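# Press the gauge pin on the magnet-marked post

## Task

Find the post of the checking fixture that has the yellow magnet on it. Press that post's gauge pin fully home and keep it there for one second; after that the spring is allowed to push it back out. Do not disturb the other three pins, and do not move the magnet.

## Robot and tools

Robot: two UR20-type arms, left_arm and right_arm, each ending in a Robotiq 2F-85 two-finger gripper with a camera on the wrist (cam_left_wrist and cam_right_wrist, both 896x504). Calibrated bases in the scene frame: left_arm at (+0.060, +0.928, 0) m, right_arm at (-0.064, -0.817, 0) m, both nearly unrotated about z, with +z up.

Frames. Scene frame: origin at table height, halfway between the nominal bases, +x out over the table, +z up, left_arm on the +y side (arm names do not match image sides). Each arm reports its end_effector_position (metres), end_effector_quat_wxyz and velocities in its own base frame. Offsets in commands are taken along the axes of that arm's current Hand target. Gripper axes: fingers point along +z, they open and close along y, and a block juts about 10 cm toward +x. end_effector_position is the spot between the closed pads; fingertips extend about 19 mm past it when closed, 6 mm when open.

The 18-number row, used by execute_actions and move: one flat list covering both arms. Numbers 1-9 belong to the left arm: dx, dy, dz, rx, ry, rz, gripper position, force_limit, speed. Numbers 10-18 are the same nine for the right arm. All values lie in [-1, 1]. The six pose numbers are an offset from the Hand target as it stood when the action or move began, not an absolute pose; 1.0 equals 0.6 m of travel or 180 degrees, and rx, ry, rz form a single rotation vector. So 0.05 in dz means about 3 cm along the hand's z. Sending an offset again moves the arm on by that amount again. All-zero pose numbers re-command the current Hand target, which also ends a push into something. Gripper position: +1 fully open (85 mm), about -0.8 pads touching, -1 closes until blocked. force_limit and speed both start at +1; speed runs from about 20 mm/s (-1) to 150 mm/s (+1). To leave a gripper unchanged, repeat the three numbers last sent to it, because 0 is a real command.

execute_actions(actions, cameras): actions is a list of actions; each action is a table of 1 to 15 rows, one row per 1/30 s step, with the last row held to fill 15 steps. Each row counts from the start pose of that action. An empty list just returns state and pictures.

move(target, speed, blend, stop_force, zero, blocking, cameras): drives each gripper in a straight line to its target offset. target is one 18-number row, or up to 15 rows, all offsets measured from the same starting Hand targets. speed is in m/s, 0.002 to 4.2 (default 0.25), one value or one per target. blend in m rounds corners in a list. stop_force, 6 to 120 N, one value for both arms, ends an arm's path once its wrist sensor feels that much push against the motion; zero (default true, only with stop_force) re-zeros it first. blocking=false returns early but cannot go with stop_force. Paths do not avoid obstacles or the other arm, and they stop after 10 s. Do not use stop_force when turning the gripper or when pulling away from a contact. Keep paths away from an arm's own base.

wait(seconds 0 to 10), stop() to brake a running move, zoom_image(camera, region=[x0,y0,x1,y1] pixels, at most 504x504), zero_wrist_force(arm), read_manual(section="licences") and finished_scene(scene = the current scene's number) are the other tools; finished_scene cannot be undone, so call it only once the goal holds.

Results: joint positions, velocities ("within noise" when still) and torques; Hand target (the next offsets' origin); end_effector pose; Tool commands; object_status (0 moving, 1 blocked while opening, 2 blocked while closing, i.e. a grip, 3 at requested spot); position_measured in counts (3 open, 230 pads together); Wrist force and Wrist torque in the hand axes, plus the peak since last shown; MOTOR HOT or fault lines; camera images. A move adds a "move:" line with its ending (done, off_target, moving, held, fault) and limits (paced, held). The hand often settles a little short of the Hand target; a further command, even all zeros, asks again.

For this job: locate the magnet post with the wrist cameras, approach its pin along the pin's axis, and press slowly with fingers closed (for example with a small stop_force), then hold about a second and back off. Do not brush the other pins or the magnet.

Avoid: arms bumping each other; net force near 150 N (give or take 25) or joint torque at its limit (wrist joints 98.4 N m), which freezes the arm for 10 s; pushing a target far past firm contact; fast hits; knocking anything off the table; long stretched poses that heat motors (85 °C brakes the arm). The controller clips each commanded turn to 32 degrees from the current orientation, and motion lags commands by about 0.2 s.

Each tool is called after "Call:" by a JSON object that holds its "api" and its "payload".

## Session

Call:
{"api": "execute_actions", "payload": {"actions": []}}

Scene clock: 0.00 s.
left_arm: end_effector_position=(+1.6020, +0.5513, +0.3701) position_measured=3 object_status=3 end_effector_quat_wxyz=(-0.049, +0.940, +0.190, +0.279) | right_arm: end_effector_position=(+0.4481, +0.4679, +0.3319) position_measured=3 object_status=3 end_effector_quat_wxyz=(-0.272, +0.502, +0.649, +0.503)
Joint positions: left_arm=[0.193 -0.686 0.985 -2.439 -1.472 -3.319] | right_arm=[4.007 -1.969 -2.772 1.193 2.076 2.519]
Joint velocities: within noise
Joint torques (N m): no reading
Motor temperatures (°C): left_arm=[24 35 26 39 34 34] | right_arm=[28 36 36 37 34 38]
Wrist force (N): no reading
Wrist torque (N m): no reading
Wrist force, peak (N): no reading
Hand target: left_arm +1.6020, +0.5513, +0.3701; -0.049, +0.940, +0.190, +0.279 | right_arm +0.4481, +0.4679, +0.3319; -0.272, +0.502, +0.649, +0.503
Tool commands: left_gripper/position=+1.0 left_gripper/force_limit=+1.0 left_gripper/speed=+1.0 right_gripper/position=+1.0 right_gripper/force_limit=+1.0 right_gripper/speed=+1.0
camera_calibration:
cam_left_wrist: T_world_to_cam=[[0.280319, -0.958405, -0.0536817, 0.116011], [-0.933413, -0.259108, -0.248199, 1.75322], [0.223966, 0.119682, -0.967221, 0.0591923], [0, 0, 0, 1]] pos_world=[1.5907, 0.558373, 0.498626]
cam_right_wrist: T_world_to_cam=[[0.956613, -0.13676, 0.257272, -0.433465], [0.120637, -0.61784, -0.776995, 0.502422], [0.265214, 0.774319, -0.574535, -0.162484], [0, 0, 0, 1]] pos_world=[0.39714, 0.37695, 0.408545]

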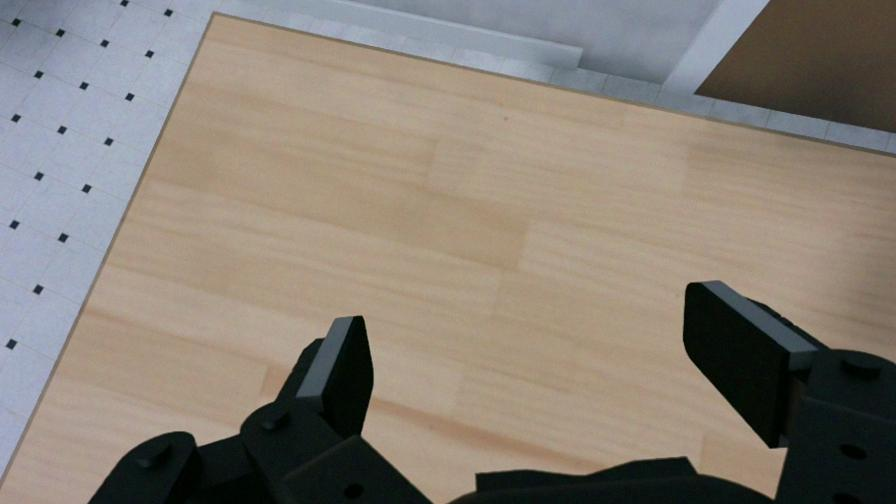

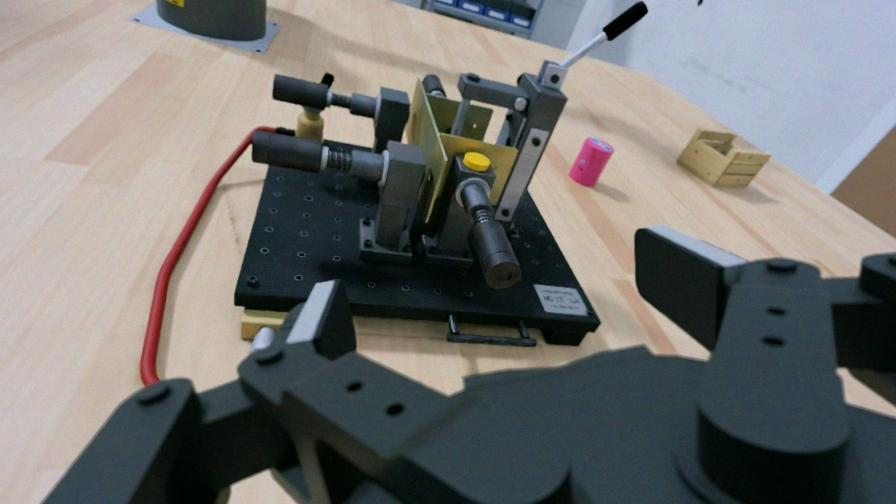

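Call:
{"api": "move", "payload": {"target": [0,0,0,0,0,0,1,1,1,-0.233,0.088,0.154,0.027,0.121,0.122,-1,-1,0], "cameras": ["cam_right_wrist"]}}

Scene clock: 2.23 s.
left_arm: end_effector_position=(+1.6020, +0.5513, +0.3701) position_measured=3 object_status=3 end_effector_quat_wxyz=(-0.049, +0.940, +0.190, +0.279) | right_arm: end_effector_position=(+0.5042, +0.4824, +0.2640) position_measured=232 object_status=3 end_effector_quat_wxyz=(-0.387, +0.508, +0.583, +0.502)
Joint positions: left_arm=[0.193 -0.686 0.985 -2.439 -1.472 -3.319] | right_arm=[3.854 -2.277 -2.624 1.481 2.35 2.746]
Joint velocities: within noise
Joint torques (N m): left_arm=[1.31 -274.69 -106.69 -10.7 1.53 -0.17] | right_arm=[16.62 157.84 -23.25 1.18 -2.72 -7.22]
Motor temperatures (°C): left_arm=[24 35 26 39 34 34] | right_arm=[28 36 36 37 34 38]
Wrist force (N): left_arm=[0.3 -0.2 0.0] | right_arm=[-0.3 0.0 -0.7]
Wrist torque (N m): left_arm=[-0.03 -0.03 0.00] | right_arm=[-0.27 0.19 -0.32]
Wrist force, peak (N): left_arm=[0.7 -0.5 -0.3] | right_arm=[-13.8 6.0 5.1]
Hand target: left_arm +1.6020, +0.5513, +0.3701; -0.049, +0.940, +0.190, +0.279 | right_arm +0.5042, +0.4824, +0.2640; -0.387, +0.508, +0.583, +0.502 (not the last commanded pose)
Off the commanded pose: left_arm 0.000 m, 0 deg | right_arm 0.087 m, 16 deg.
move: held (right_arm; a check stopped the path); limits=held
pose unreachable (right arm): on one or more control steps of this call, first in action 0 (counted from 0), this arm could not follow its commanded pose, so it was not sent that pose on those steps. It may still have moved: this result reports where it is.
cause: moving toward the commanded pose would bring two parts of the arm too close to each other (its gripper and another part of the arm, with joints 4 (wrist 1) to 6 (wrist 3) between them).
camera_calibration:
cam_right_wrist: T_world_to_cam=[[0.991446, -0.122011, 0.0463446, -0.436642], [-0.0159474, -0.465672, -0.884813, 0.475784], [0.129539, 0.876506, -0.463635, -0.237788], [0, 0, 0, 1]] pos_world=[0.471298, 0.376707, 0.330969]
Images, in order (width x height): cam_right_wrist 896x504.

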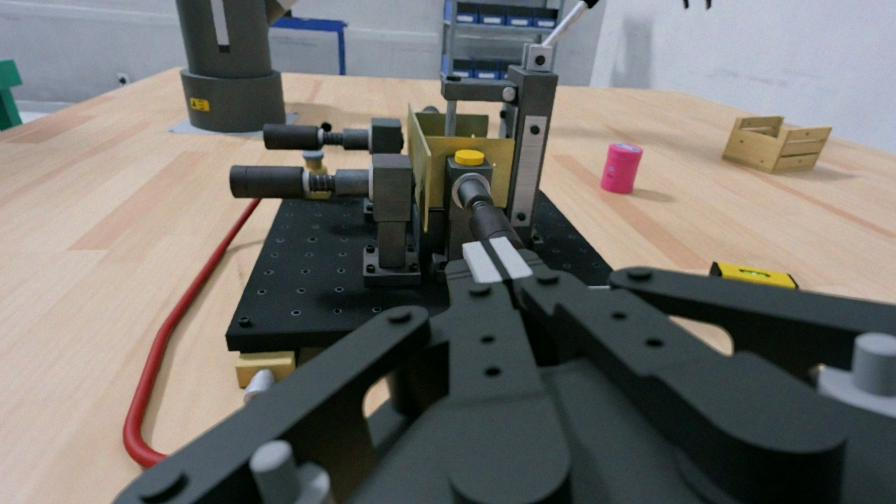

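Call:
{"api": "move", "payload": {"target": [0,0,0,0,0,0,1,1,1,-0.113,0.0505,0.278,0,0,0,-1,-1,0], "cameras": ["cam_right_wrist"]}}

Call:
{"api": "zoom_image", "payload": {"camera": "cam_right_wrist", "region": [340, 80, 660, 300]}}

Scene clock: 4.67 s.
left_arm: end_effector_position=(+1.6020, +0.5513, +0.3701) position_measured=3 object_status=3 end_effector_quat_wxyz=(-0.049, +0.940, +0.190, +0.279) | right_arm: end_effector_position=(+0.5562, +0.6312, +0.1722) position_measured=232 object_status=3 end_effector_quat_wxyz=(-0.387, +0.508, +0.583, +0.502)
Joint positions: left_arm=[0.193 -0.686 0.985 -2.439 -1.472 -3.319] | right_arm=[3.986 -2.422 -2.436 1.468 2.222 2.791]
Joint velocities: within noise
Joint torques (N m): left_arm=[0.98 -281.29 -109.11 -10.56 2.44 0.86] | right_arm=[17.94 139.21 14.44 1.34 -3.23 6.18]
Motor temperatures (°C): left_arm=[24 35 26 39 34 34] | right_arm=[28 36 36 37 34 38]
Wrist force (N): left_arm=[0.5 -0.1 -0.1] | right_arm=[-1.1 -1.5 -0.6]
Wrist torque (N m): left_arm=[0.00 -0.07 0.00] | right_arm=[-0.34 0.46 -0.23]
Wrist force, peak (N): left_arm=[0.5 -0.3 -0.2] | right_arm=[0.9 -0.9 -3.8]
Hand target: left_arm +1.6020, +0.5513, +0.3701; -0.049, +0.940, +0.190, +0.279 | right_arm +0.5562, +0.6313, +0.1721; -0.387, +0.508, +0.583, +0.502
Off the commanded pose: left_arm 0.000 m, 0 deg | right_arm 0.000 m, 0 deg.
move: done
camera_calibration:
cam_right_wrist: T_world_to_cam=[[0.991446, -0.121967, 0.0464551, -0.465739], [-0.0158367, -0.465731, -0.884784, 0.464644], [0.12955, 0.876481, -0.463679, -0.417479], [0, 0, 0, 1]] pos_world=[0.523198, 0.525507, 0.239169]
Images, in order (width x height): cam_right_wrist 896x504.

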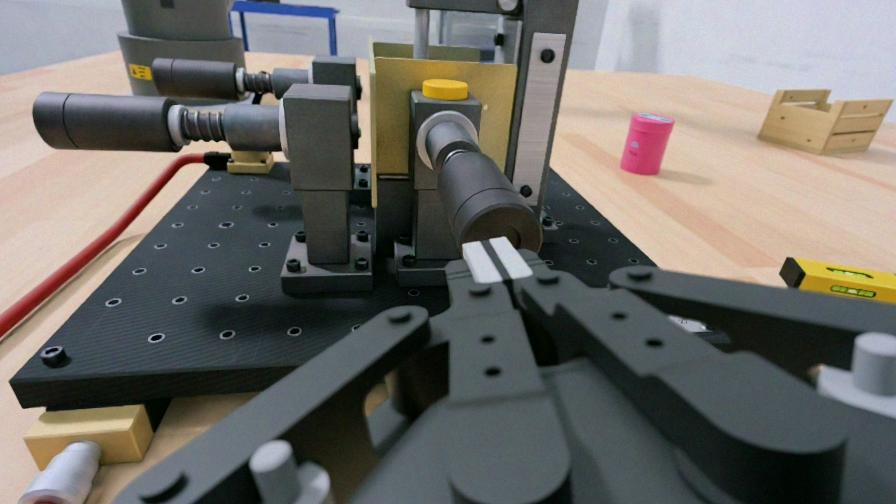

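Scaled by 1.575 from the camera's 896x504 image, which has a finer 1280x720 frame.

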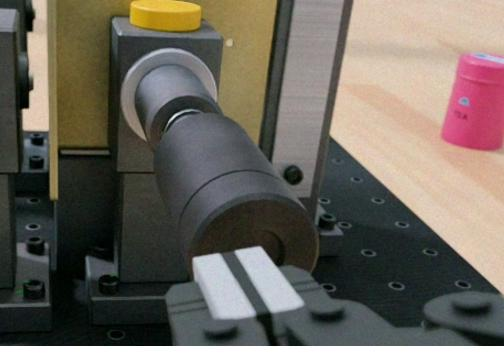

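Call:
{"api": "move", "payload": {"target": [0,0,0,0,0,0,1,1,1,-0.0097,0.0252,0.0025,0,0,0,-1,-1,0], "cameras": []}}

Call:
{"api": "move", "payload": {"target": [0,0,0,0,0,0,1,1,1,0.0358,-0.0132,0.1625,0,0,0,-1,-1,0], "speed": 0.025, "stop_force": 60, "cameras": ["cam_right_wrist"]}}

Call:
{"api": "zoom_image", "payload": {"camera": "cam_right_wrist", "region": [340, 80, 660, 300]}}

Scene clock: 5.87 s.
left_arm: end_effector_position=(+1.6020, +0.5513, +0.3701) position_measured=3 object_status=3 end_effector_quat_wxyz=(-0.049, +0.940, +0.190, +0.279) | right_arm: end_effector_position=(+0.5721, +0.6313, +0.1692) position_measured=232 object_status=3 end_effector_quat_wxyz=(-0.387, +0.508, +0.583, +0.502)
Joint positions: left_arm=[0.193 -0.686 0.985 -2.439 -1.472 -3.319] | right_arm=[3.967 -2.423 -2.416 1.446 2.241 2.785]
Joint velocities: within noise
Joint torques (N m): left_arm=[0.83 -277.77 -108.56 -11.59 1.79 0.34] | right_arm=[-12.3 137.16 13.64 1.34 5.84 -6.52]
Motor temperatures (°C): left_arm=[24 35 26 39 34 34] | right_arm=[28 36 36 37 34 38]
Wrist force (N): left_arm=[0.2 -0.1 -0.1] | right_arm=[-0.9 -1.4 -0.3]
Wrist torque (N m): left_arm=[-0.01 -0.02 0.00] | right_arm=[-0.32 0.44 -0.21]
Wrist force, peak (N): left_arm=[0.7 -0.2 -0.2] | right_arm=[-1.1 -2.1 -0.4]
Hand target: left_arm +1.6020, +0.5513, +0.3701; -0.049, +0.940, +0.190, +0.279 | right_arm +0.5722, +0.6313, +0.1692; -0.387, +0.508, +0.583, +0.502
Off the commanded pose: left_arm 0.000 m, 0 deg | right_arm 0.000 m, 0 deg.
move: done
No camera images: "cameras" was empty.

Scene clock: 8.33 s.
left_arm: end_effector_position=(+1.6020, +0.5513, +0.3701) position_measured=3 object_status=3 end_effector_quat_wxyz=(-0.049, +0.940, +0.190, +0.279) | right_arm: end_effector_position=(+0.5683, +0.6792, +0.1695) position_measured=232 object_status=3 end_effector_quat_wxyz=(-0.388, +0.507, +0.583, +0.502)
Joint positions: left_arm=[0.193 -0.686 0.985 -2.439 -1.472 -3.319] | right_arm=[4.022 -2.419 -2.383 1.42 2.189 2.802]
Joint velocities: within noise
Joint torques (N m): left_arm=[2.86 -281.39 -109.69 -11.28 3.07 0.8] | right_arm=[13.39 166.73 5.07 7.04 0.11 -0.11]
Motor temperatures (°C): left_arm=[24 35 26 39 34 34] | right_arm=[28 36 36 37 34 38]
Wrist force (N): left_arm=[0.4 -0.2 -0.5] | right_arm=[-2.1 -1.1 -11.0]
Wrist torque (N m): left_arm=[-0.03 -0.06 0.00] | right_arm=[-0.21 0.46 -0.16]
Wrist force, peak (N): left_arm=[0.3 0.5 -0.3] | right_arm=[-22.3 4.7 -131.2]
Hand target: left_arm +1.6020, +0.5513, +0.3701; -0.049, +0.940, +0.190, +0.279 | right_arm +0.5683, +0.6792, +0.1695; -0.388, +0.507, +0.583, +0.502 (not the last commanded pose)
Tool commands: left_gripper/position=+1.0 left_gripper/force_limit=+1.0 left_gripper/speed=+1.0 right_gripper/position=-1.0 right_gripper/force_limit=-1.0 right_gripper/speed=+0.003922
Off the commanded pose: left_arm 0.000 m, 0 deg | right_arm 0.052 m, 0 deg.
FORCE FAULT: contact force on the right arm reached its limit, and that arm stopped. The contact can be on any part of that arm, not only on its tool. That arm's remaining commands of this call were not run. That arm is still stopped at the end of this call. That arm stays stopped for about 10 more seconds. Until then a move that you send moves the other arm only, and its call returns only when the move has ended. Once the stop has ended, the next robot result says so. If the stop ends while you think or write, that arm runs what you send next, counted from a new Hand target: where the arm stands when the stop ends. While its stop runs, that arm takes no new command, but its gripper still runs the gripper command that each later call begins with. Until it ends, the stop uses up actions while you think or wait. An arm that is not stopped still takes commands.
move: fault (right_arm)
camera_calibration:
cam_right_wrist: T_world_to_cam=[[0.99162, -0.120462, 0.0466733, -0.472986], [-0.0148656, -0.465283, -0.885037, 0.483997], [0.128329, 0.876927, -0.463175, -0.461945], [0, 0, 0, 1]] pos_world=[0.535499, 0.573311, 0.23647]
Images, in order (width x height): cam_right_wrist 896x504.

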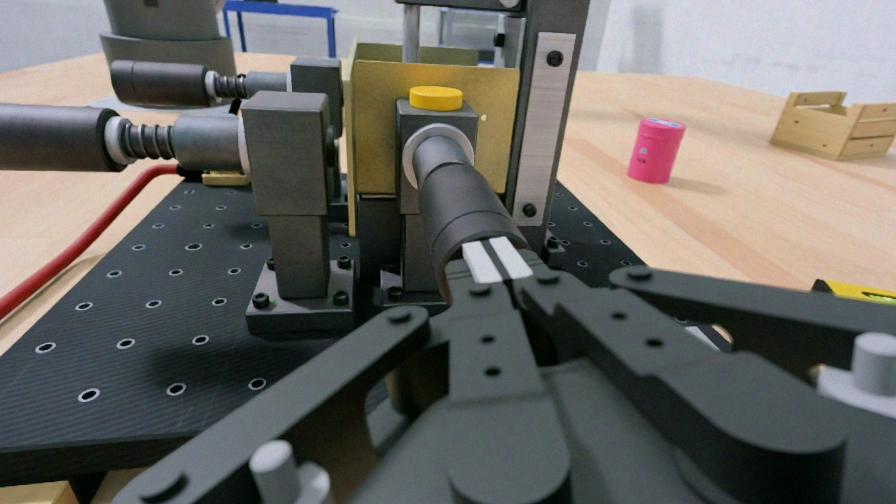

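Scaled by 1.575 from the camera's 896x504 image, which has a finer 1280x720 frame.

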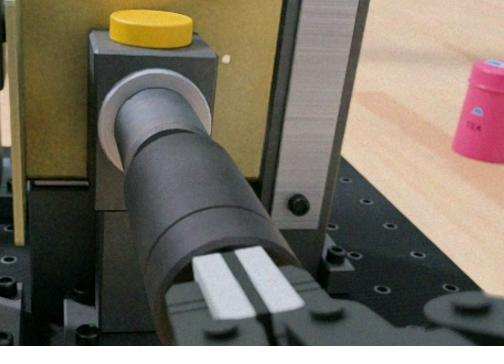

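Call:
{"api": "wait", "payload": {"seconds": 10, "cameras": []}}

Call:
{"api": "wait", "payload": {"seconds": 0.5, "cameras": []}}

Call:
{"api": "move", "payload": {"target": [0,0,0,0,0,0,1,1,1,0.0054,-0.002,0.0244,0,0,0,-1,-1,0], "speed": 0.004, "stop_force": 35, "cameras": ["cam_right_wrist"]}}

Call:
{"api": "wait", "payload": {"seconds": 1.3}}

Call:
{"api": "zoom_image", "payload": {"camera": "cam_right_wrist", "region": [340, 80, 660, 300]}}

Scene clock: 18.67 s.
left_arm: end_effector_position=(+1.6020, +0.5513, +0.3701) position_measured=3 object_status=3 end_effector_quat_wxyz=(-0.049, +0.940, +0.190, +0.279) | right_arm: end_effector_position=(+0.5683, +0.6792, +0.1695) position_measured=232 object_status=3 end_effector_quat_wxyz=(-0.388, +0.507, +0.583, +0.502)
Joint positions: left_arm=[0.193 -0.686 0.985 -2.439 -1.472 -3.319] | right_arm=[4.022 -2.419 -2.383 1.42 2.189 2.802]
Joint velocities: within noise
Joint torques (N m): left_arm=[7.57 -287.26 -118.92 -11.01 5.32 2.64] | right_arm=[11.69 167.4 7.25 5.86 -0.23 -0.4]
Motor temperatures (°C): left_arm=[24 35 26 39 34 34] | right_arm=[28 35 36 37 34 38]
Wrist force (N): left_arm=[0.4 -0.2 0.1] | right_arm=[-1.3 -1.4 -10.6]
Wrist torque (N m): left_arm=[-0.02 -0.05 0.00] | right_arm=[-0.25 0.32 -0.16]
Wrist force, peak (N): left_arm=[0.7 -0.3 -0.3] | right_arm=[-1.4 -1.3 -10.9]
Hand target: left_arm +1.6020, +0.5513, +0.3701; -0.049, +0.940, +0.190, +0.279 | right_arm +0.5683, +0.6792, +0.1695; -0.388, +0.507, +0.583, +0.502 (not the last commanded pose)
Tool commands: left_gripper/position=+1.0 left_gripper/force_limit=+1.0 left_gripper/speed=+1.0 right_gripper/position=-1.0 right_gripper/force_limit=-1.0 right_gripper/speed=+0.003922
Off the commanded pose: left_arm 0.000 m, 0 deg | right_arm 0.052 m, 0 deg.
FORCE FAULT, CONTINUED: the right arm's stop, for the force fault that an earlier result reported, is over. The rest of the stop counts as 20 of the actions that you can send in this scene. During its stop the right arm's controller moved it back a little. That arm's target is now where it stood when the stop ended, not its last command. That arm accepts commands again.
wait: 10.00 s; at rest from the start
No camera images: "cameras" was empty.

Scene clock: 19.17 s.
left_arm: end_effector_position=(+1.6020, +0.5513, +0.3701) position_measured=3 object_status=3 end_effector_quat_wxyz=(-0.049, +0.940, +0.190, +0.279) | right_arm: end_effector_position=(+0.5683, +0.6792, +0.1695) position_measured=232 object_status=3 end_effector_quat_wxyz=(-0.388, +0.507, +0.583, +0.502)
Joint positions: left_arm=[0.193 -0.686 0.985 -2.439 -1.472 -3.319] | right_arm=[4.022 -2.419 -2.383 1.42 2.189 2.802]
Joint velocities: within noise
Joint torques (N m): left_arm=[8.17 -285.92 -119.5 -11.15 5.83 2.18] | right_arm=[2.5 163.16 2.3 7.14 1.25 -0.97]
Motor temperatures (°C): left_arm=[24 35 26 39 34 34] | right_arm=[28 35 36 37 34 38]
Wrist force (N): left_arm=[0.4 -0.2 -0.3] | right_arm=[-1.4 -1.4 -10.5]
Wrist torque (N m): left_arm=[-0.01 -0.06 0.00] | right_arm=[-0.25 0.34 -0.16]
Wrist force, peak (N): left_arm=[0.6 -0.3 0.1] | right_arm=[-1.4 -1.3 -10.8]
Hand target: left_arm +1.6020, +0.5513, +0.3701; -0.049, +0.940, +0.190, +0.279 | right_arm +0.5683, +0.6792, +0.1695; -0.388, +0.507, +0.583, +0.502 (not the last commanded pose)
Tool commands: left_gripper/position=+1.0 left_gripper/force_limit=+1.0 left_gripper/speed=+1.0 right_gripper/position=-1.0 right_gripper/force_limit=-1.0 right_gripper/speed=+0.003922
Off the commanded pose: left_arm 0.000 m, 0 deg | right_arm 0.052 m, 0 deg.
wait: 0.50 s; at rest by 0.17 s
No camera images: "cameras" was empty.

Scene clock: 20.30 s.
left_arm: end_effector_position=(+1.6020, +0.5513, +0.3701) position_measured=3 object_status=3 end_effector_quat_wxyz=(-0.049, +0.940, +0.190, +0.279) | right_arm: end_effector_position=(+0.5682, +0.6811, +0.1695) position_measured=232 object_status=3 end_effector_quat_wxyz=(-0.388, +0.507, +0.583, +0.502)
Joint positions: left_arm=[0.193 -0.686 0.985 -2.439 -1.472 -3.319] | right_arm=[4.025 -2.419 -2.382 1.419 2.187 2.802]
Joint velocities: within noise
Joint torques (N m): left_arm=[5.83 -287.98 -120.33 -10.42 5.32 2.43] | right_arm=[15.9 180.24 16.82 3.2 7.22 2.23]
Motor temperatures (°C): left_arm=[24 35 26 39 34 34] | right_arm=[28 35 36 37 34 38]
Wrist force (N): left_arm=[0.3 -0.1 0.1] | right_arm=[-9.5 0.4 -57.3]
Wrist torque (N m): left_arm=[0.00 -0.04 -0.01] | right_arm=[-0.07 0.57 -0.17]
Wrist force, peak (N): left_arm=[0.6 -0.1 -0.2] | right_arm=[-10.6 2.3 -60.7]
Hand target: left_arm +1.6020, +0.5513, +0.3701; -0.049, +0.940, +0.190, +0.279 | right_arm +0.5682, +0.6811, +0.1695; -0.388, +0.507, +0.583, +0.502 (not the last commanded pose)
Off the commanded pose: left_arm 0.000 m, 0 deg | right_arm 0.013 m, 0 deg.
move: contact (right_arm)
camera_calibration:
cam_right_wrist: T_world_to_cam=[[0.991619, -0.120498, 0.046594, -0.472601], [-0.0149632, -0.465348, -0.885002, 0.484918], [0.128323, 0.876888, -0.463251, -0.463688], [0, 0, 0, 1]] pos_world=[0.535398, 0.57531, 0.23637]
Images, in order (width x height): cam_right_wrist 896x504.

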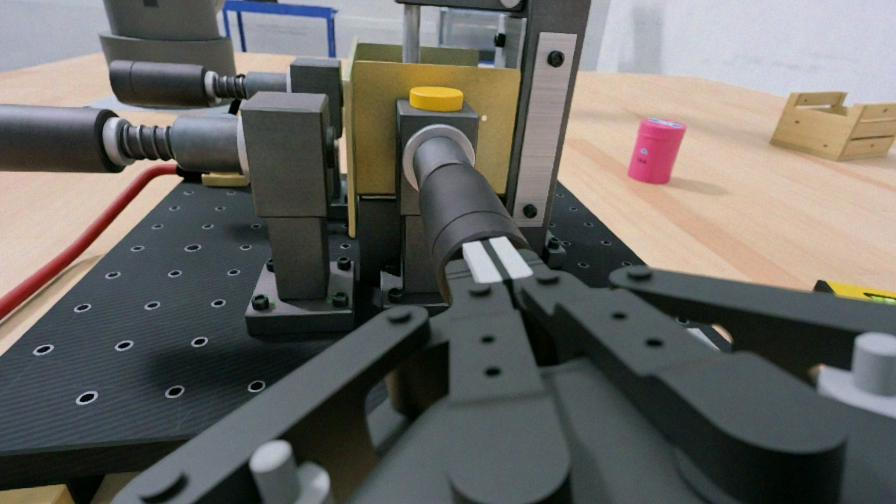

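Scene clock: 21.60 s.
left_arm: end_effector_position=(+1.6020, +0.5513, +0.3701) position_measured=3 object_status=3 end_effector_quat_wxyz=(-0.049, +0.940, +0.190, +0.279) | right_arm: end_effector_position=(+0.5682, +0.6811, +0.1695) position_measured=232 object_status=3 end_effector_quat_wxyz=(-0.388, +0.507, +0.583, +0.502)
Joint positions: left_arm=[0.193 -0.686 0.985 -2.439 -1.472 -3.319] | right_arm=[4.024 -2.419 -2.382 1.419 2.187 2.802]
Joint velocities: within noise
Joint torques (N m): left_arm=[6.86 -283.17 -121.04 -10.91 5.78 2.33] | right_arm=[12.2 169.23 14.32 4.75 8.06 -5.68]
Motor temperatures (°C): left_arm=[24 35 26 38 34 34] | right_arm=[28 35 36 37 34 38]
Wrist force (N): left_arm=[0.2 0.0 0.0] | right_arm=[-7.3 1.9 -48.3]
Wrist torque (N m): left_arm=[0.01 -0.03 -0.01] | right_arm=[-0.13 0.46 -0.15]
Wrist force, peak (N): left_arm=[0.6 -0.1 -0.5] | right_arm=[-9.2 0.2 -56.5]
Hand target: left_arm +1.6020, +0.5513, +0.3701; -0.049, +0.940, +0.190, +0.279 | right_arm +0.5682, +0.6811, +0.1695; -0.388, +0.507, +0.583, +0.502 (not the last commanded pose)
Tool commands: left_gripper/position=+1.0 left_gripper/force_limit=+1.0 left_gripper/speed=+1.0 right_gripper/position=-1.0 right_gripper/force_limit=-1.0 right_gripper/speed=+0.0
Off the commanded pose: left_arm 0.000 m, 0 deg | right_arm 0.013 m, 0 deg.
wait: 1.30 s; at rest by 0.17 s
camera_calibration:
cam_left_wrist: T_world_to_cam=[[0.280319, -0.958405, -0.0536817, 0.116011], [-0.933413, -0.259108, -0.248199, 1.75322], [0.223966, 0.119682, -0.967221, 0.0591923], [0, 0, 0, 1]] pos_world=[1.5907, 0.558373, 0.498626]
cam_right_wrist: T_world_to_cam=[[0.991619, -0.120498, 0.046594, -0.472613], [-0.0149632, -0.465348, -0.885002, 0.484872], [0.128323, 0.876888, -0.463251, -0.4636], [0, 0, 0, 1]] pos_world=[0.535398, 0.57521, 0.23637]

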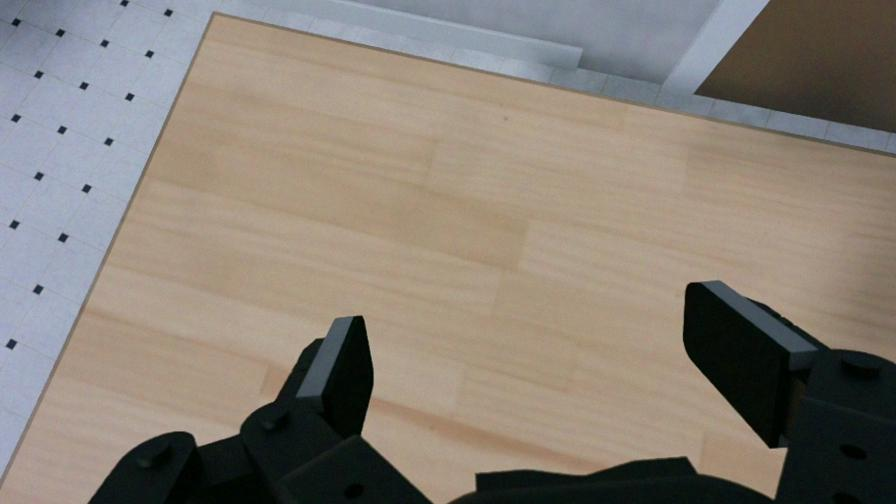

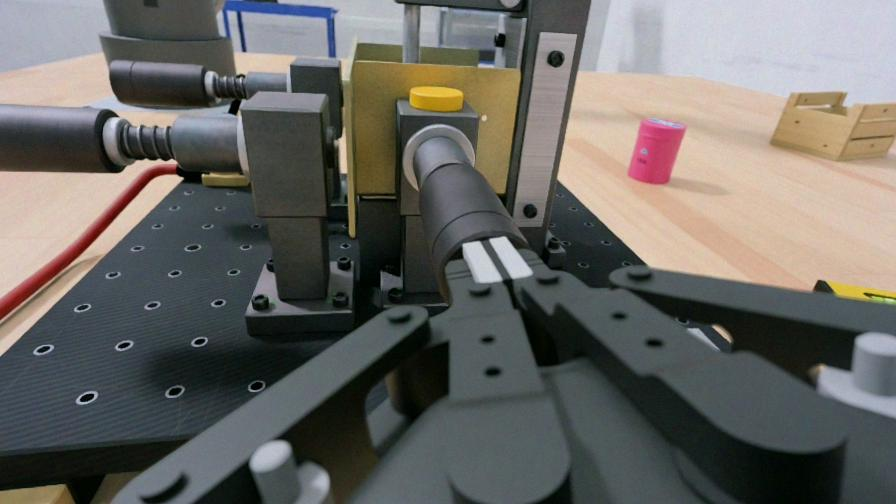

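Scaled by 1.575 from the camera's 896x504 image, which has a finer 1280x720 frame.

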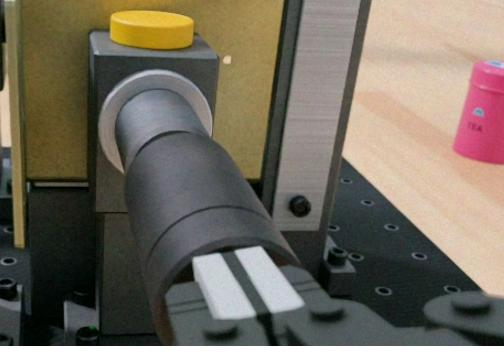

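Call:
{"api": "finished_scene", "payload": {"scene": 2}}

The scene is finished: the task was done.


## Next scene

The same job, from a new start.

Call:
{"api": "execute_actions", "payload": {"actions": []}}

Scene clock: 0.00 s.
left_arm: end_effector_position=(+0.3071, -0.4220, +0.1602) position_measured=3 object_status=3 end_effector_quat_wxyz=(+0.066, +0.956, -0.074, +0.275) | right_arm: end_effector_position=(+0.4900, -0.3027, +0.2369) position_measured=3 object_status=3 end_effector_quat_wxyz=(+0.548, -0.467, -0.511, -0.471)
Joint positions: left_arm=[-1.763 -1.739 2.857 -2.766 -1.003 1.555] | right_arm=[2.511 -2.074 -2.06 -2.212 2.389 -0.015]
Joint velocities: within noise
Joint torques (N m): no reading
Motor temperatures (°C): left_arm=[24 35 26 38 34 33] | right_arm=[28 35 35 36 33 38]
Wrist force (N): no reading
Wrist torque (N m): no reading
Wrist force, peak (N): no reading
Hand target: left_arm +0.3071, -0.4220, +0.1602; +0.066, +0.956, -0.074, +0.275 | right_arm +0.4900, -0.3027, +0.2369; +0.548, -0.467, -0.511, -0.471
Tool commands: left_gripper/position=+1.0 left_gripper/force_limit=+1.0 left_gripper/speed=+1.0 right_gripper/position=+1.0 right_gripper/force_limit=+1.0 right_gripper/speed=+1.0
camera_calibration:
cam_left_wrist: T_world_to_cam=[[-0.285835, -0.958093, 0.0188626, -0.30276], [-0.929607, 0.27245, -0.248197, 0.463413], [0.232657, -0.0884782, -0.968526, 0.172428], [0, 0, 0, 1]] pos_world=[0.304136, -0.401073, 0.28773]
cam_right_wrist: T_world_to_cam=[[0.978979, 0.0562001, -0.196068, -0.399553], [-0.174505, -0.266853, -0.947807, 0.238768], [-0.105588, 0.962097, -0.251436, 0.530477], [0, 0, 0, 1]] pos_world=[0.488832, -0.424199, 0.281347]

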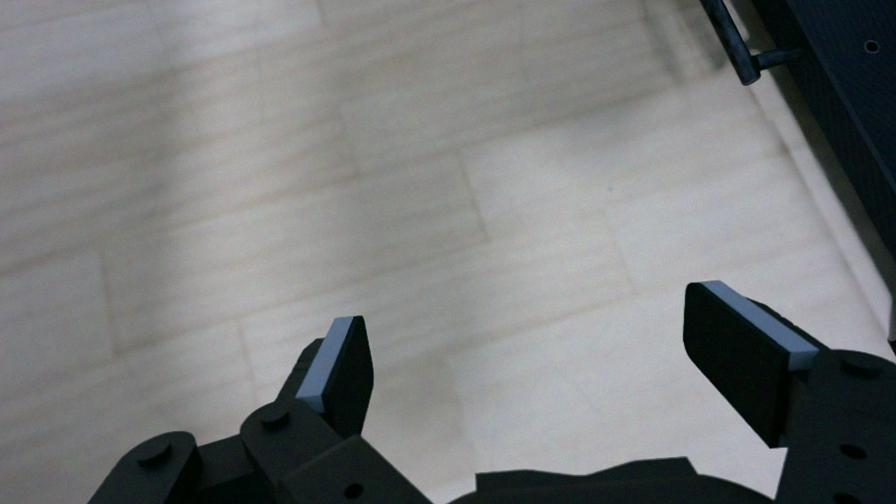

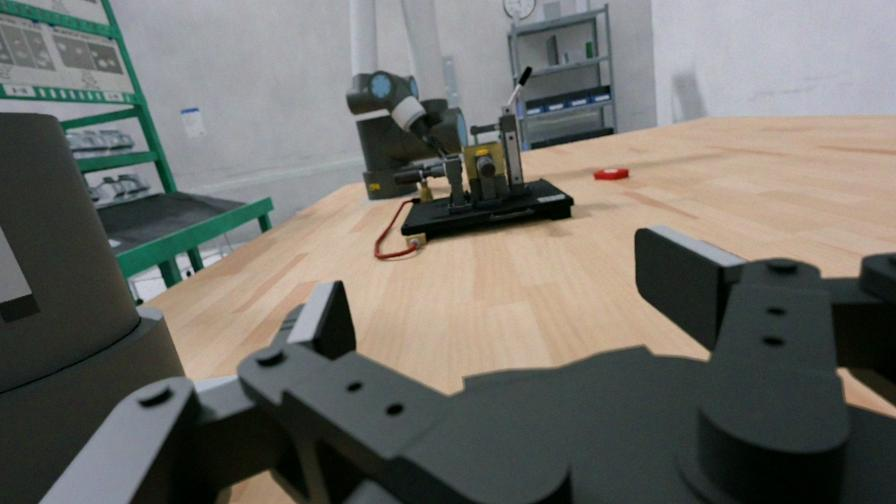

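Call:
{"api": "zoom_image", "payload": {"camera": "cam_right_wrist", "region": [360, 60, 600, 260]}}

Scaled by 2.100 from the camera's 896x504 image, which has a finer 1280x720 frame.

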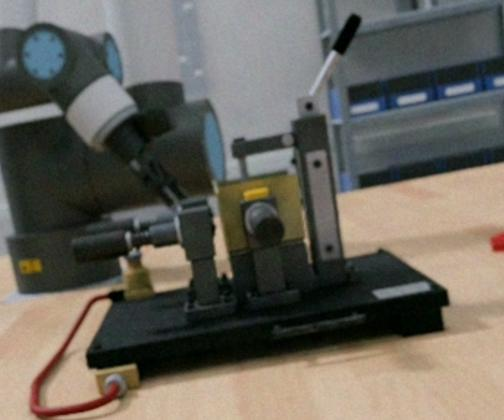

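Call:
{"api": "move", "payload": {"target": [0,0,0,0,0,0,1,1,1,-0.065,0.1,0.677,0,0,0,-1,-1,0], "cameras": [], "speed": 0.35}}

Call:
{"api": "move", "payload": {"target": [0,0,0,0,0,0,1,1,1,-0.065,0.1,0.677,0,0,0,-1,-1,0], "cameras": ["cam_right_wrist"], "speed": 0.35}}

Call:
{"api": "zoom_image", "payload": {"camera": "cam_right_wrist", "region": [340, 80, 660, 300]}}

Scene clock: 2.90 s.
left_arm: end_effector_position=(+0.3071, -0.4220, +0.1602) position_measured=3 object_status=3 end_effector_quat_wxyz=(+0.066, +0.956, -0.074, +0.275) | right_arm: end_effector_position=(+0.4993, +0.1089, +0.2135) position_measured=232 object_status=3 end_effector_quat_wxyz=(+0.548, -0.467, -0.511, -0.471)
Joint positions: left_arm=[-1.763 -1.739 2.857 -2.766 -1.003 1.555] | right_arm=[3.098 -1.961 -2.385 -2.191 2.971 -0.22]
Joint velocities: within noise
Joint torques (N m): left_arm=[7.28 -9.47 -55.76 -9.46 3.7 -1.08] | right_arm=[20.3 88.24 47.02 -8.52 3.69 -8.12]
Motor temperatures (°C): left_arm=[24 35 26 38 34 33] | right_arm=[28 35 35 36 33 38]
Wrist force (N): left_arm=[-0.2 -0.1 0.0] | right_arm=[1.0 -0.6 1.7]
Wrist torque (N m): left_arm=[-0.01 0.03 0.00] | right_arm=[0.00 -0.25 -0.03]
Wrist force, peak (N): left_arm=[0.1 -0.4 -0.4] | right_arm=[0.4 -0.3 4.6]
Hand target: left_arm +0.3071, -0.4220, +0.1602; +0.066, +0.956, -0.074, +0.275 | right_arm +0.4993, +0.1090, +0.2135; +0.548, -0.467, -0.511, -0.471
Off the commanded pose: left_arm 0.000 m, 0 deg | right_arm 0.000 m, 0 deg.
move: done
No camera images: "cameras" was empty.

Scene clock: 4.77 s.
left_arm: end_effector_position=(+0.3071, -0.4220, +0.1602) position_measured=3 object_status=3 end_effector_quat_wxyz=(+0.066, +0.956, -0.074, +0.275) | right_arm: end_effector_position=(+0.5085, +0.5205, +0.1901) position_measured=232 object_status=3 end_effector_quat_wxyz=(+0.548, -0.467, -0.511, -0.471)
Joint positions: left_arm=[-1.763 -1.739 2.857 -2.766 -1.003 1.555] | right_arm=[3.823 -1.96 -2.468 -1.775 3.704 0.098]
Joint velocities: within noise
Joint torques (N m): left_arm=[1.85 -6.31 -59.45 -8.36 3.66 -0.98] | right_arm=[20.51 88.26 47.63 10.53 4.71 7.84]
Motor temperatures (°C): left_arm=[24 35 26 38 34 33] | right_arm=[28 35 35 36 33 38]
Wrist force (N): left_arm=[-0.1 -0.2 -0.1] | right_arm=[1.4 -0.2 0.9]
Wrist torque (N m): left_arm=[-0.03 0.03 0.00] | right_arm=[-0.02 -0.53 -0.18]
Wrist force, peak (N): left_arm=[-0.1 -0.5 -0.3] | right_arm=[0.7 0.2 4.7]
Hand target: left_arm +0.3071, -0.4220, +0.1602; +0.066, +0.956, -0.074, +0.275 | right_arm +0.5086, +0.5207, +0.1901; +0.548, -0.467, -0.511, -0.471
Off the commanded pose: left_arm 0.000 m, 0 deg | right_arm 0.000 m, 0 deg.
move: done
camera_calibration:
cam_right_wrist: T_world_to_cam=[[0.97898, 0.0561803, -0.196068, -0.473194], [-0.174501, -0.266944, -0.947782, 0.417357], [-0.105586, 0.962073, -0.251529, -0.271294], [0, 0, 0, 1]] pos_world=[0.507432, 0.399, 0.234547]
Images, in order (width x height): cam_right_wrist 896x504.

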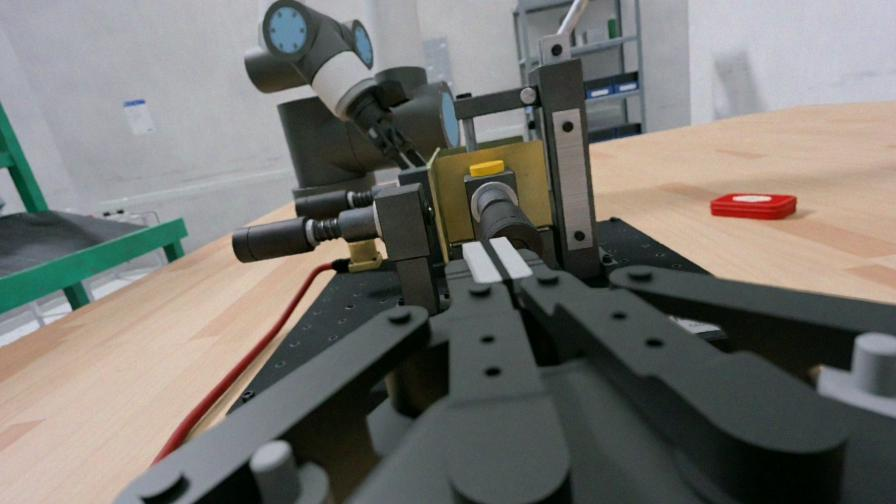

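Scaled by 1.575 from the camera's 896x504 image, which has a finer 1280x720 frame.

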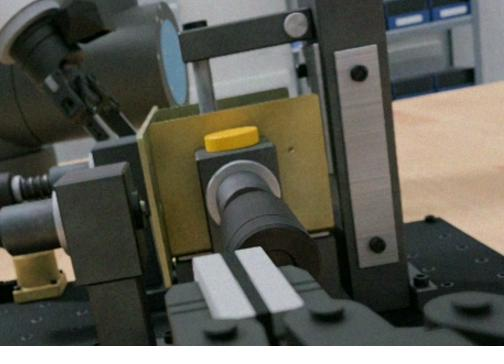

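Call:
{"api": "move", "payload": {"target": [0,0,0,0,0,0,1,1,1,-0.052,0.045,0.186,0,0,0,-1,-1,0], "cameras": []}}

Call:
{"api": "move", "payload": {"target": [0,0,0,0,0,0,1,1,1,-0.004,0.007,0.1,0,0,0,-1,-1,0], "speed": 0.008, "stop_force": 35, "cameras": []}}

Call:
{"api": "wait", "payload": {"seconds": 1.2, "cameras": ["cam_right_wrist"]}}

Call:
{"api": "zoom_image", "payload": {"camera": "cam_right_wrist", "region": [340, 80, 660, 300]}}

Scene clock: 6.73 s.
left_arm: end_effector_position=(+0.3071, -0.4220, +0.1602) position_measured=3 object_status=3 end_effector_quat_wxyz=(+0.066, +0.956, -0.074, +0.275) | right_arm: end_effector_position=(+0.5208, +0.6357, +0.1629) position_measured=232 object_status=3 end_effector_quat_wxyz=(+0.548, -0.467, -0.511, -0.471)
Joint positions: left_arm=[-1.763 -1.739 2.857 -2.766 -1.003 1.555] | right_arm=[3.956 -2.037 -2.388 -1.791 3.836 0.082]
Joint velocities: within noise
Joint torques (N m): left_arm=[5.64 -6.42 -59.73 -8.53 3.97 -1.27] | right_arm=[18.48 103.96 47.84 1.16 7.21 -7.42]
Motor temperatures (°C): left_arm=[24 35 26 38 34 33] | right_arm=[28 35 35 36 33 38]
Wrist force (N): left_arm=[0.1 0.2 -0.3] | right_arm=[1.9 -3.5 -8.2]
Wrist torque (N m): left_arm=[0.04 -0.02 0.01] | right_arm=[-0.17 -0.17 -0.04]
Wrist force, peak (N): left_arm=[0.4 0.1 -0.4] | right_arm=[1.9 -3.5 -8.2]
Hand target: left_arm +0.3071, -0.4220, +0.1602; +0.066, +0.956, -0.074, +0.275 | right_arm +0.5208, +0.6358, +0.1629; +0.548, -0.467, -0.511, -0.471
Off the commanded pose: left_arm 0.000 m, 0 deg | right_arm 0.000 m, 0 deg.
move: done
No camera images: "cameras" was empty.

Scene clock: 9.57 s.
left_arm: end_effector_position=(+0.3071, -0.4220, +0.1602) position_measured=3 object_status=3 end_effector_quat_wxyz=(+0.066, +0.956, -0.074, +0.275) | right_arm: end_effector_position=(+0.5201, +0.6500, +0.1628) position_measured=232 object_status=3 end_effector_quat_wxyz=(+0.548, -0.467, -0.511, -0.471)
Joint positions: left_arm=[-1.763 -1.739 2.857 -2.766 -1.003 1.555] | right_arm=[3.973 -2.04 -2.378 -1.799 3.853 0.08]
Joint velocities: within noise
Joint torques (N m): left_arm=[7.44 -5.64 -62.79 -7.22 4.73 -0.93] | right_arm=[7.64 132.81 42.9 11.02 -3.56 -2.26]
Motor temperatures (°C): left_arm=[24 35 26 38 34 33] | right_arm=[28 35 35 36 33 38]
Wrist force (N): left_arm=[-0.1 -0.2 -0.3] | right_arm=[11.1 -0.7 -42.4]
Wrist torque (N m): left_arm=[-0.02 0.02 0.00] | right_arm=[-0.31 -0.26 -0.09]
Wrist force, peak (N): left_arm=[0.2 0.0 -0.4] | right_arm=[17.6 0.2 -74.6]
Hand target: left_arm +0.3071, -0.4220, +0.1602; +0.066, +0.956, -0.074, +0.275 | right_arm +0.5201, +0.6499, +0.1629; +0.548, -0.467, -0.511, -0.471 (not the last commanded pose)
Off the commanded pose: left_arm 0.000 m, 0 deg | right_arm 0.046 m, 0 deg.
move: contact (right_arm)
No camera images: "cameras" was empty.

Scene clock: 10.77 s.
left_arm: end_effector_position=(+0.3071, -0.4220, +0.1602) position_measured=3 object_status=3 end_effector_quat_wxyz=(+0.066, +0.956, -0.074, +0.275) | right_arm: end_effector_position=(+0.5201, +0.6499, +0.1629) position_measured=232 object_status=3 end_effector_quat_wxyz=(+0.548, -0.467, -0.511, -0.471)
Joint positions: left_arm=[-1.763 -1.739 2.857 -2.766 -1.003 1.555] | right_arm=[3.973 -2.04 -2.378 -1.799 3.853 0.08]
Joint velocities: within noise
Joint torques (N m): left_arm=[8.95 -4.32 -62.41 -6.88 3.81 -1.05] | right_arm=[8.69 139.12 42.73 9.47 -3.15 4.6]
Motor temperatures (°C): left_arm=[24 35 26 38 34 33] | right_arm=[28 35 35 36 33 38]
Wrist force (N): left_arm=[0.1 0.1 -0.1] | right_arm=[9.8 -1.1 -39.2]
Wrist torque (N m): left_arm=[0.02 -0.01 0.00] | right_arm=[-0.32 -0.28 -0.08]
Wrist force, peak (N): left_arm=[-0.3 0.0 -0.4] | right_arm=[11.1 -0.8 -41.9]
Hand target: left_arm +0.3071, -0.4220, +0.1602; +0.066, +0.956, -0.074, +0.275 | right_arm +0.5201, +0.6499, +0.1629; +0.548, -0.467, -0.511, -0.471 (not the last commanded pose)
Tool commands: left_gripper/position=+1.0 left_gripper/force_limit=+1.0 left_gripper/speed=+1.0 right_gripper/position=-1.0 right_gripper/force_limit=-1.0 right_gripper/speed=+0.0
Off the commanded pose: left_arm 0.000 m, 0 deg | right_arm 0.046 m, 0 deg.
wait: 1.20 s; at rest by 0.17 s
camera_calibration:
cam_right_wrist: T_world_to_cam=[[0.978972, 0.0560786, -0.196134, -0.496984], [-0.174602, -0.266839, -0.947793, 0.428127], [-0.105487, 0.962108, -0.251437, -0.401503], [0, 0, 0, 1]] pos_world=[0.518932, 0.528401, 0.207347]
Images, in order (width x height): cam_right_wrist 896x504.

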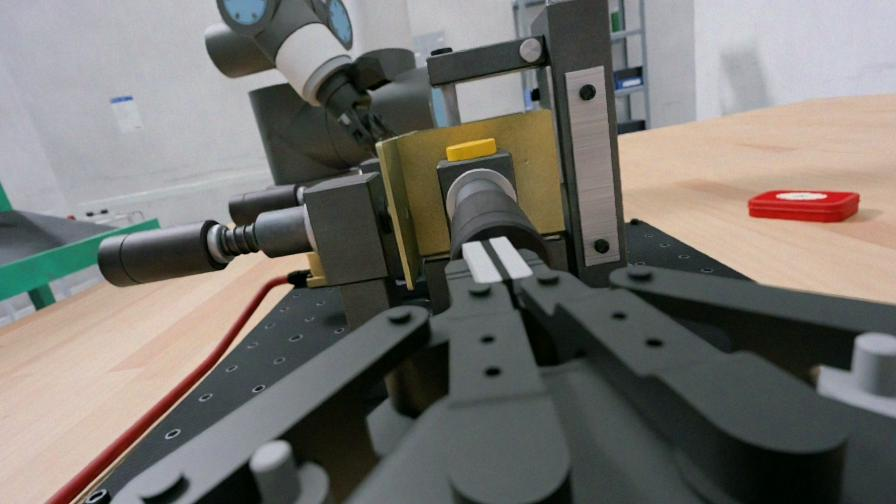

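Scaled by 1.575 from the camera's 896x504 image, which has a finer 1280x720 frame.

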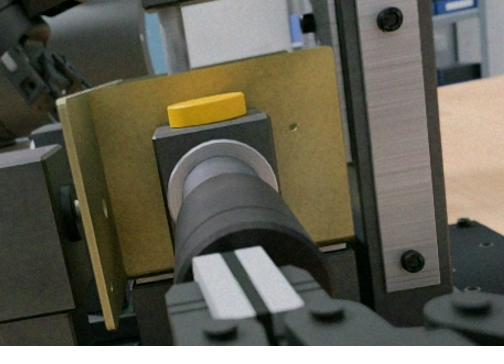

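Call:
{"api": "finished_scene", "payload": {"scene": 3}}

The scene is finished: the task was done.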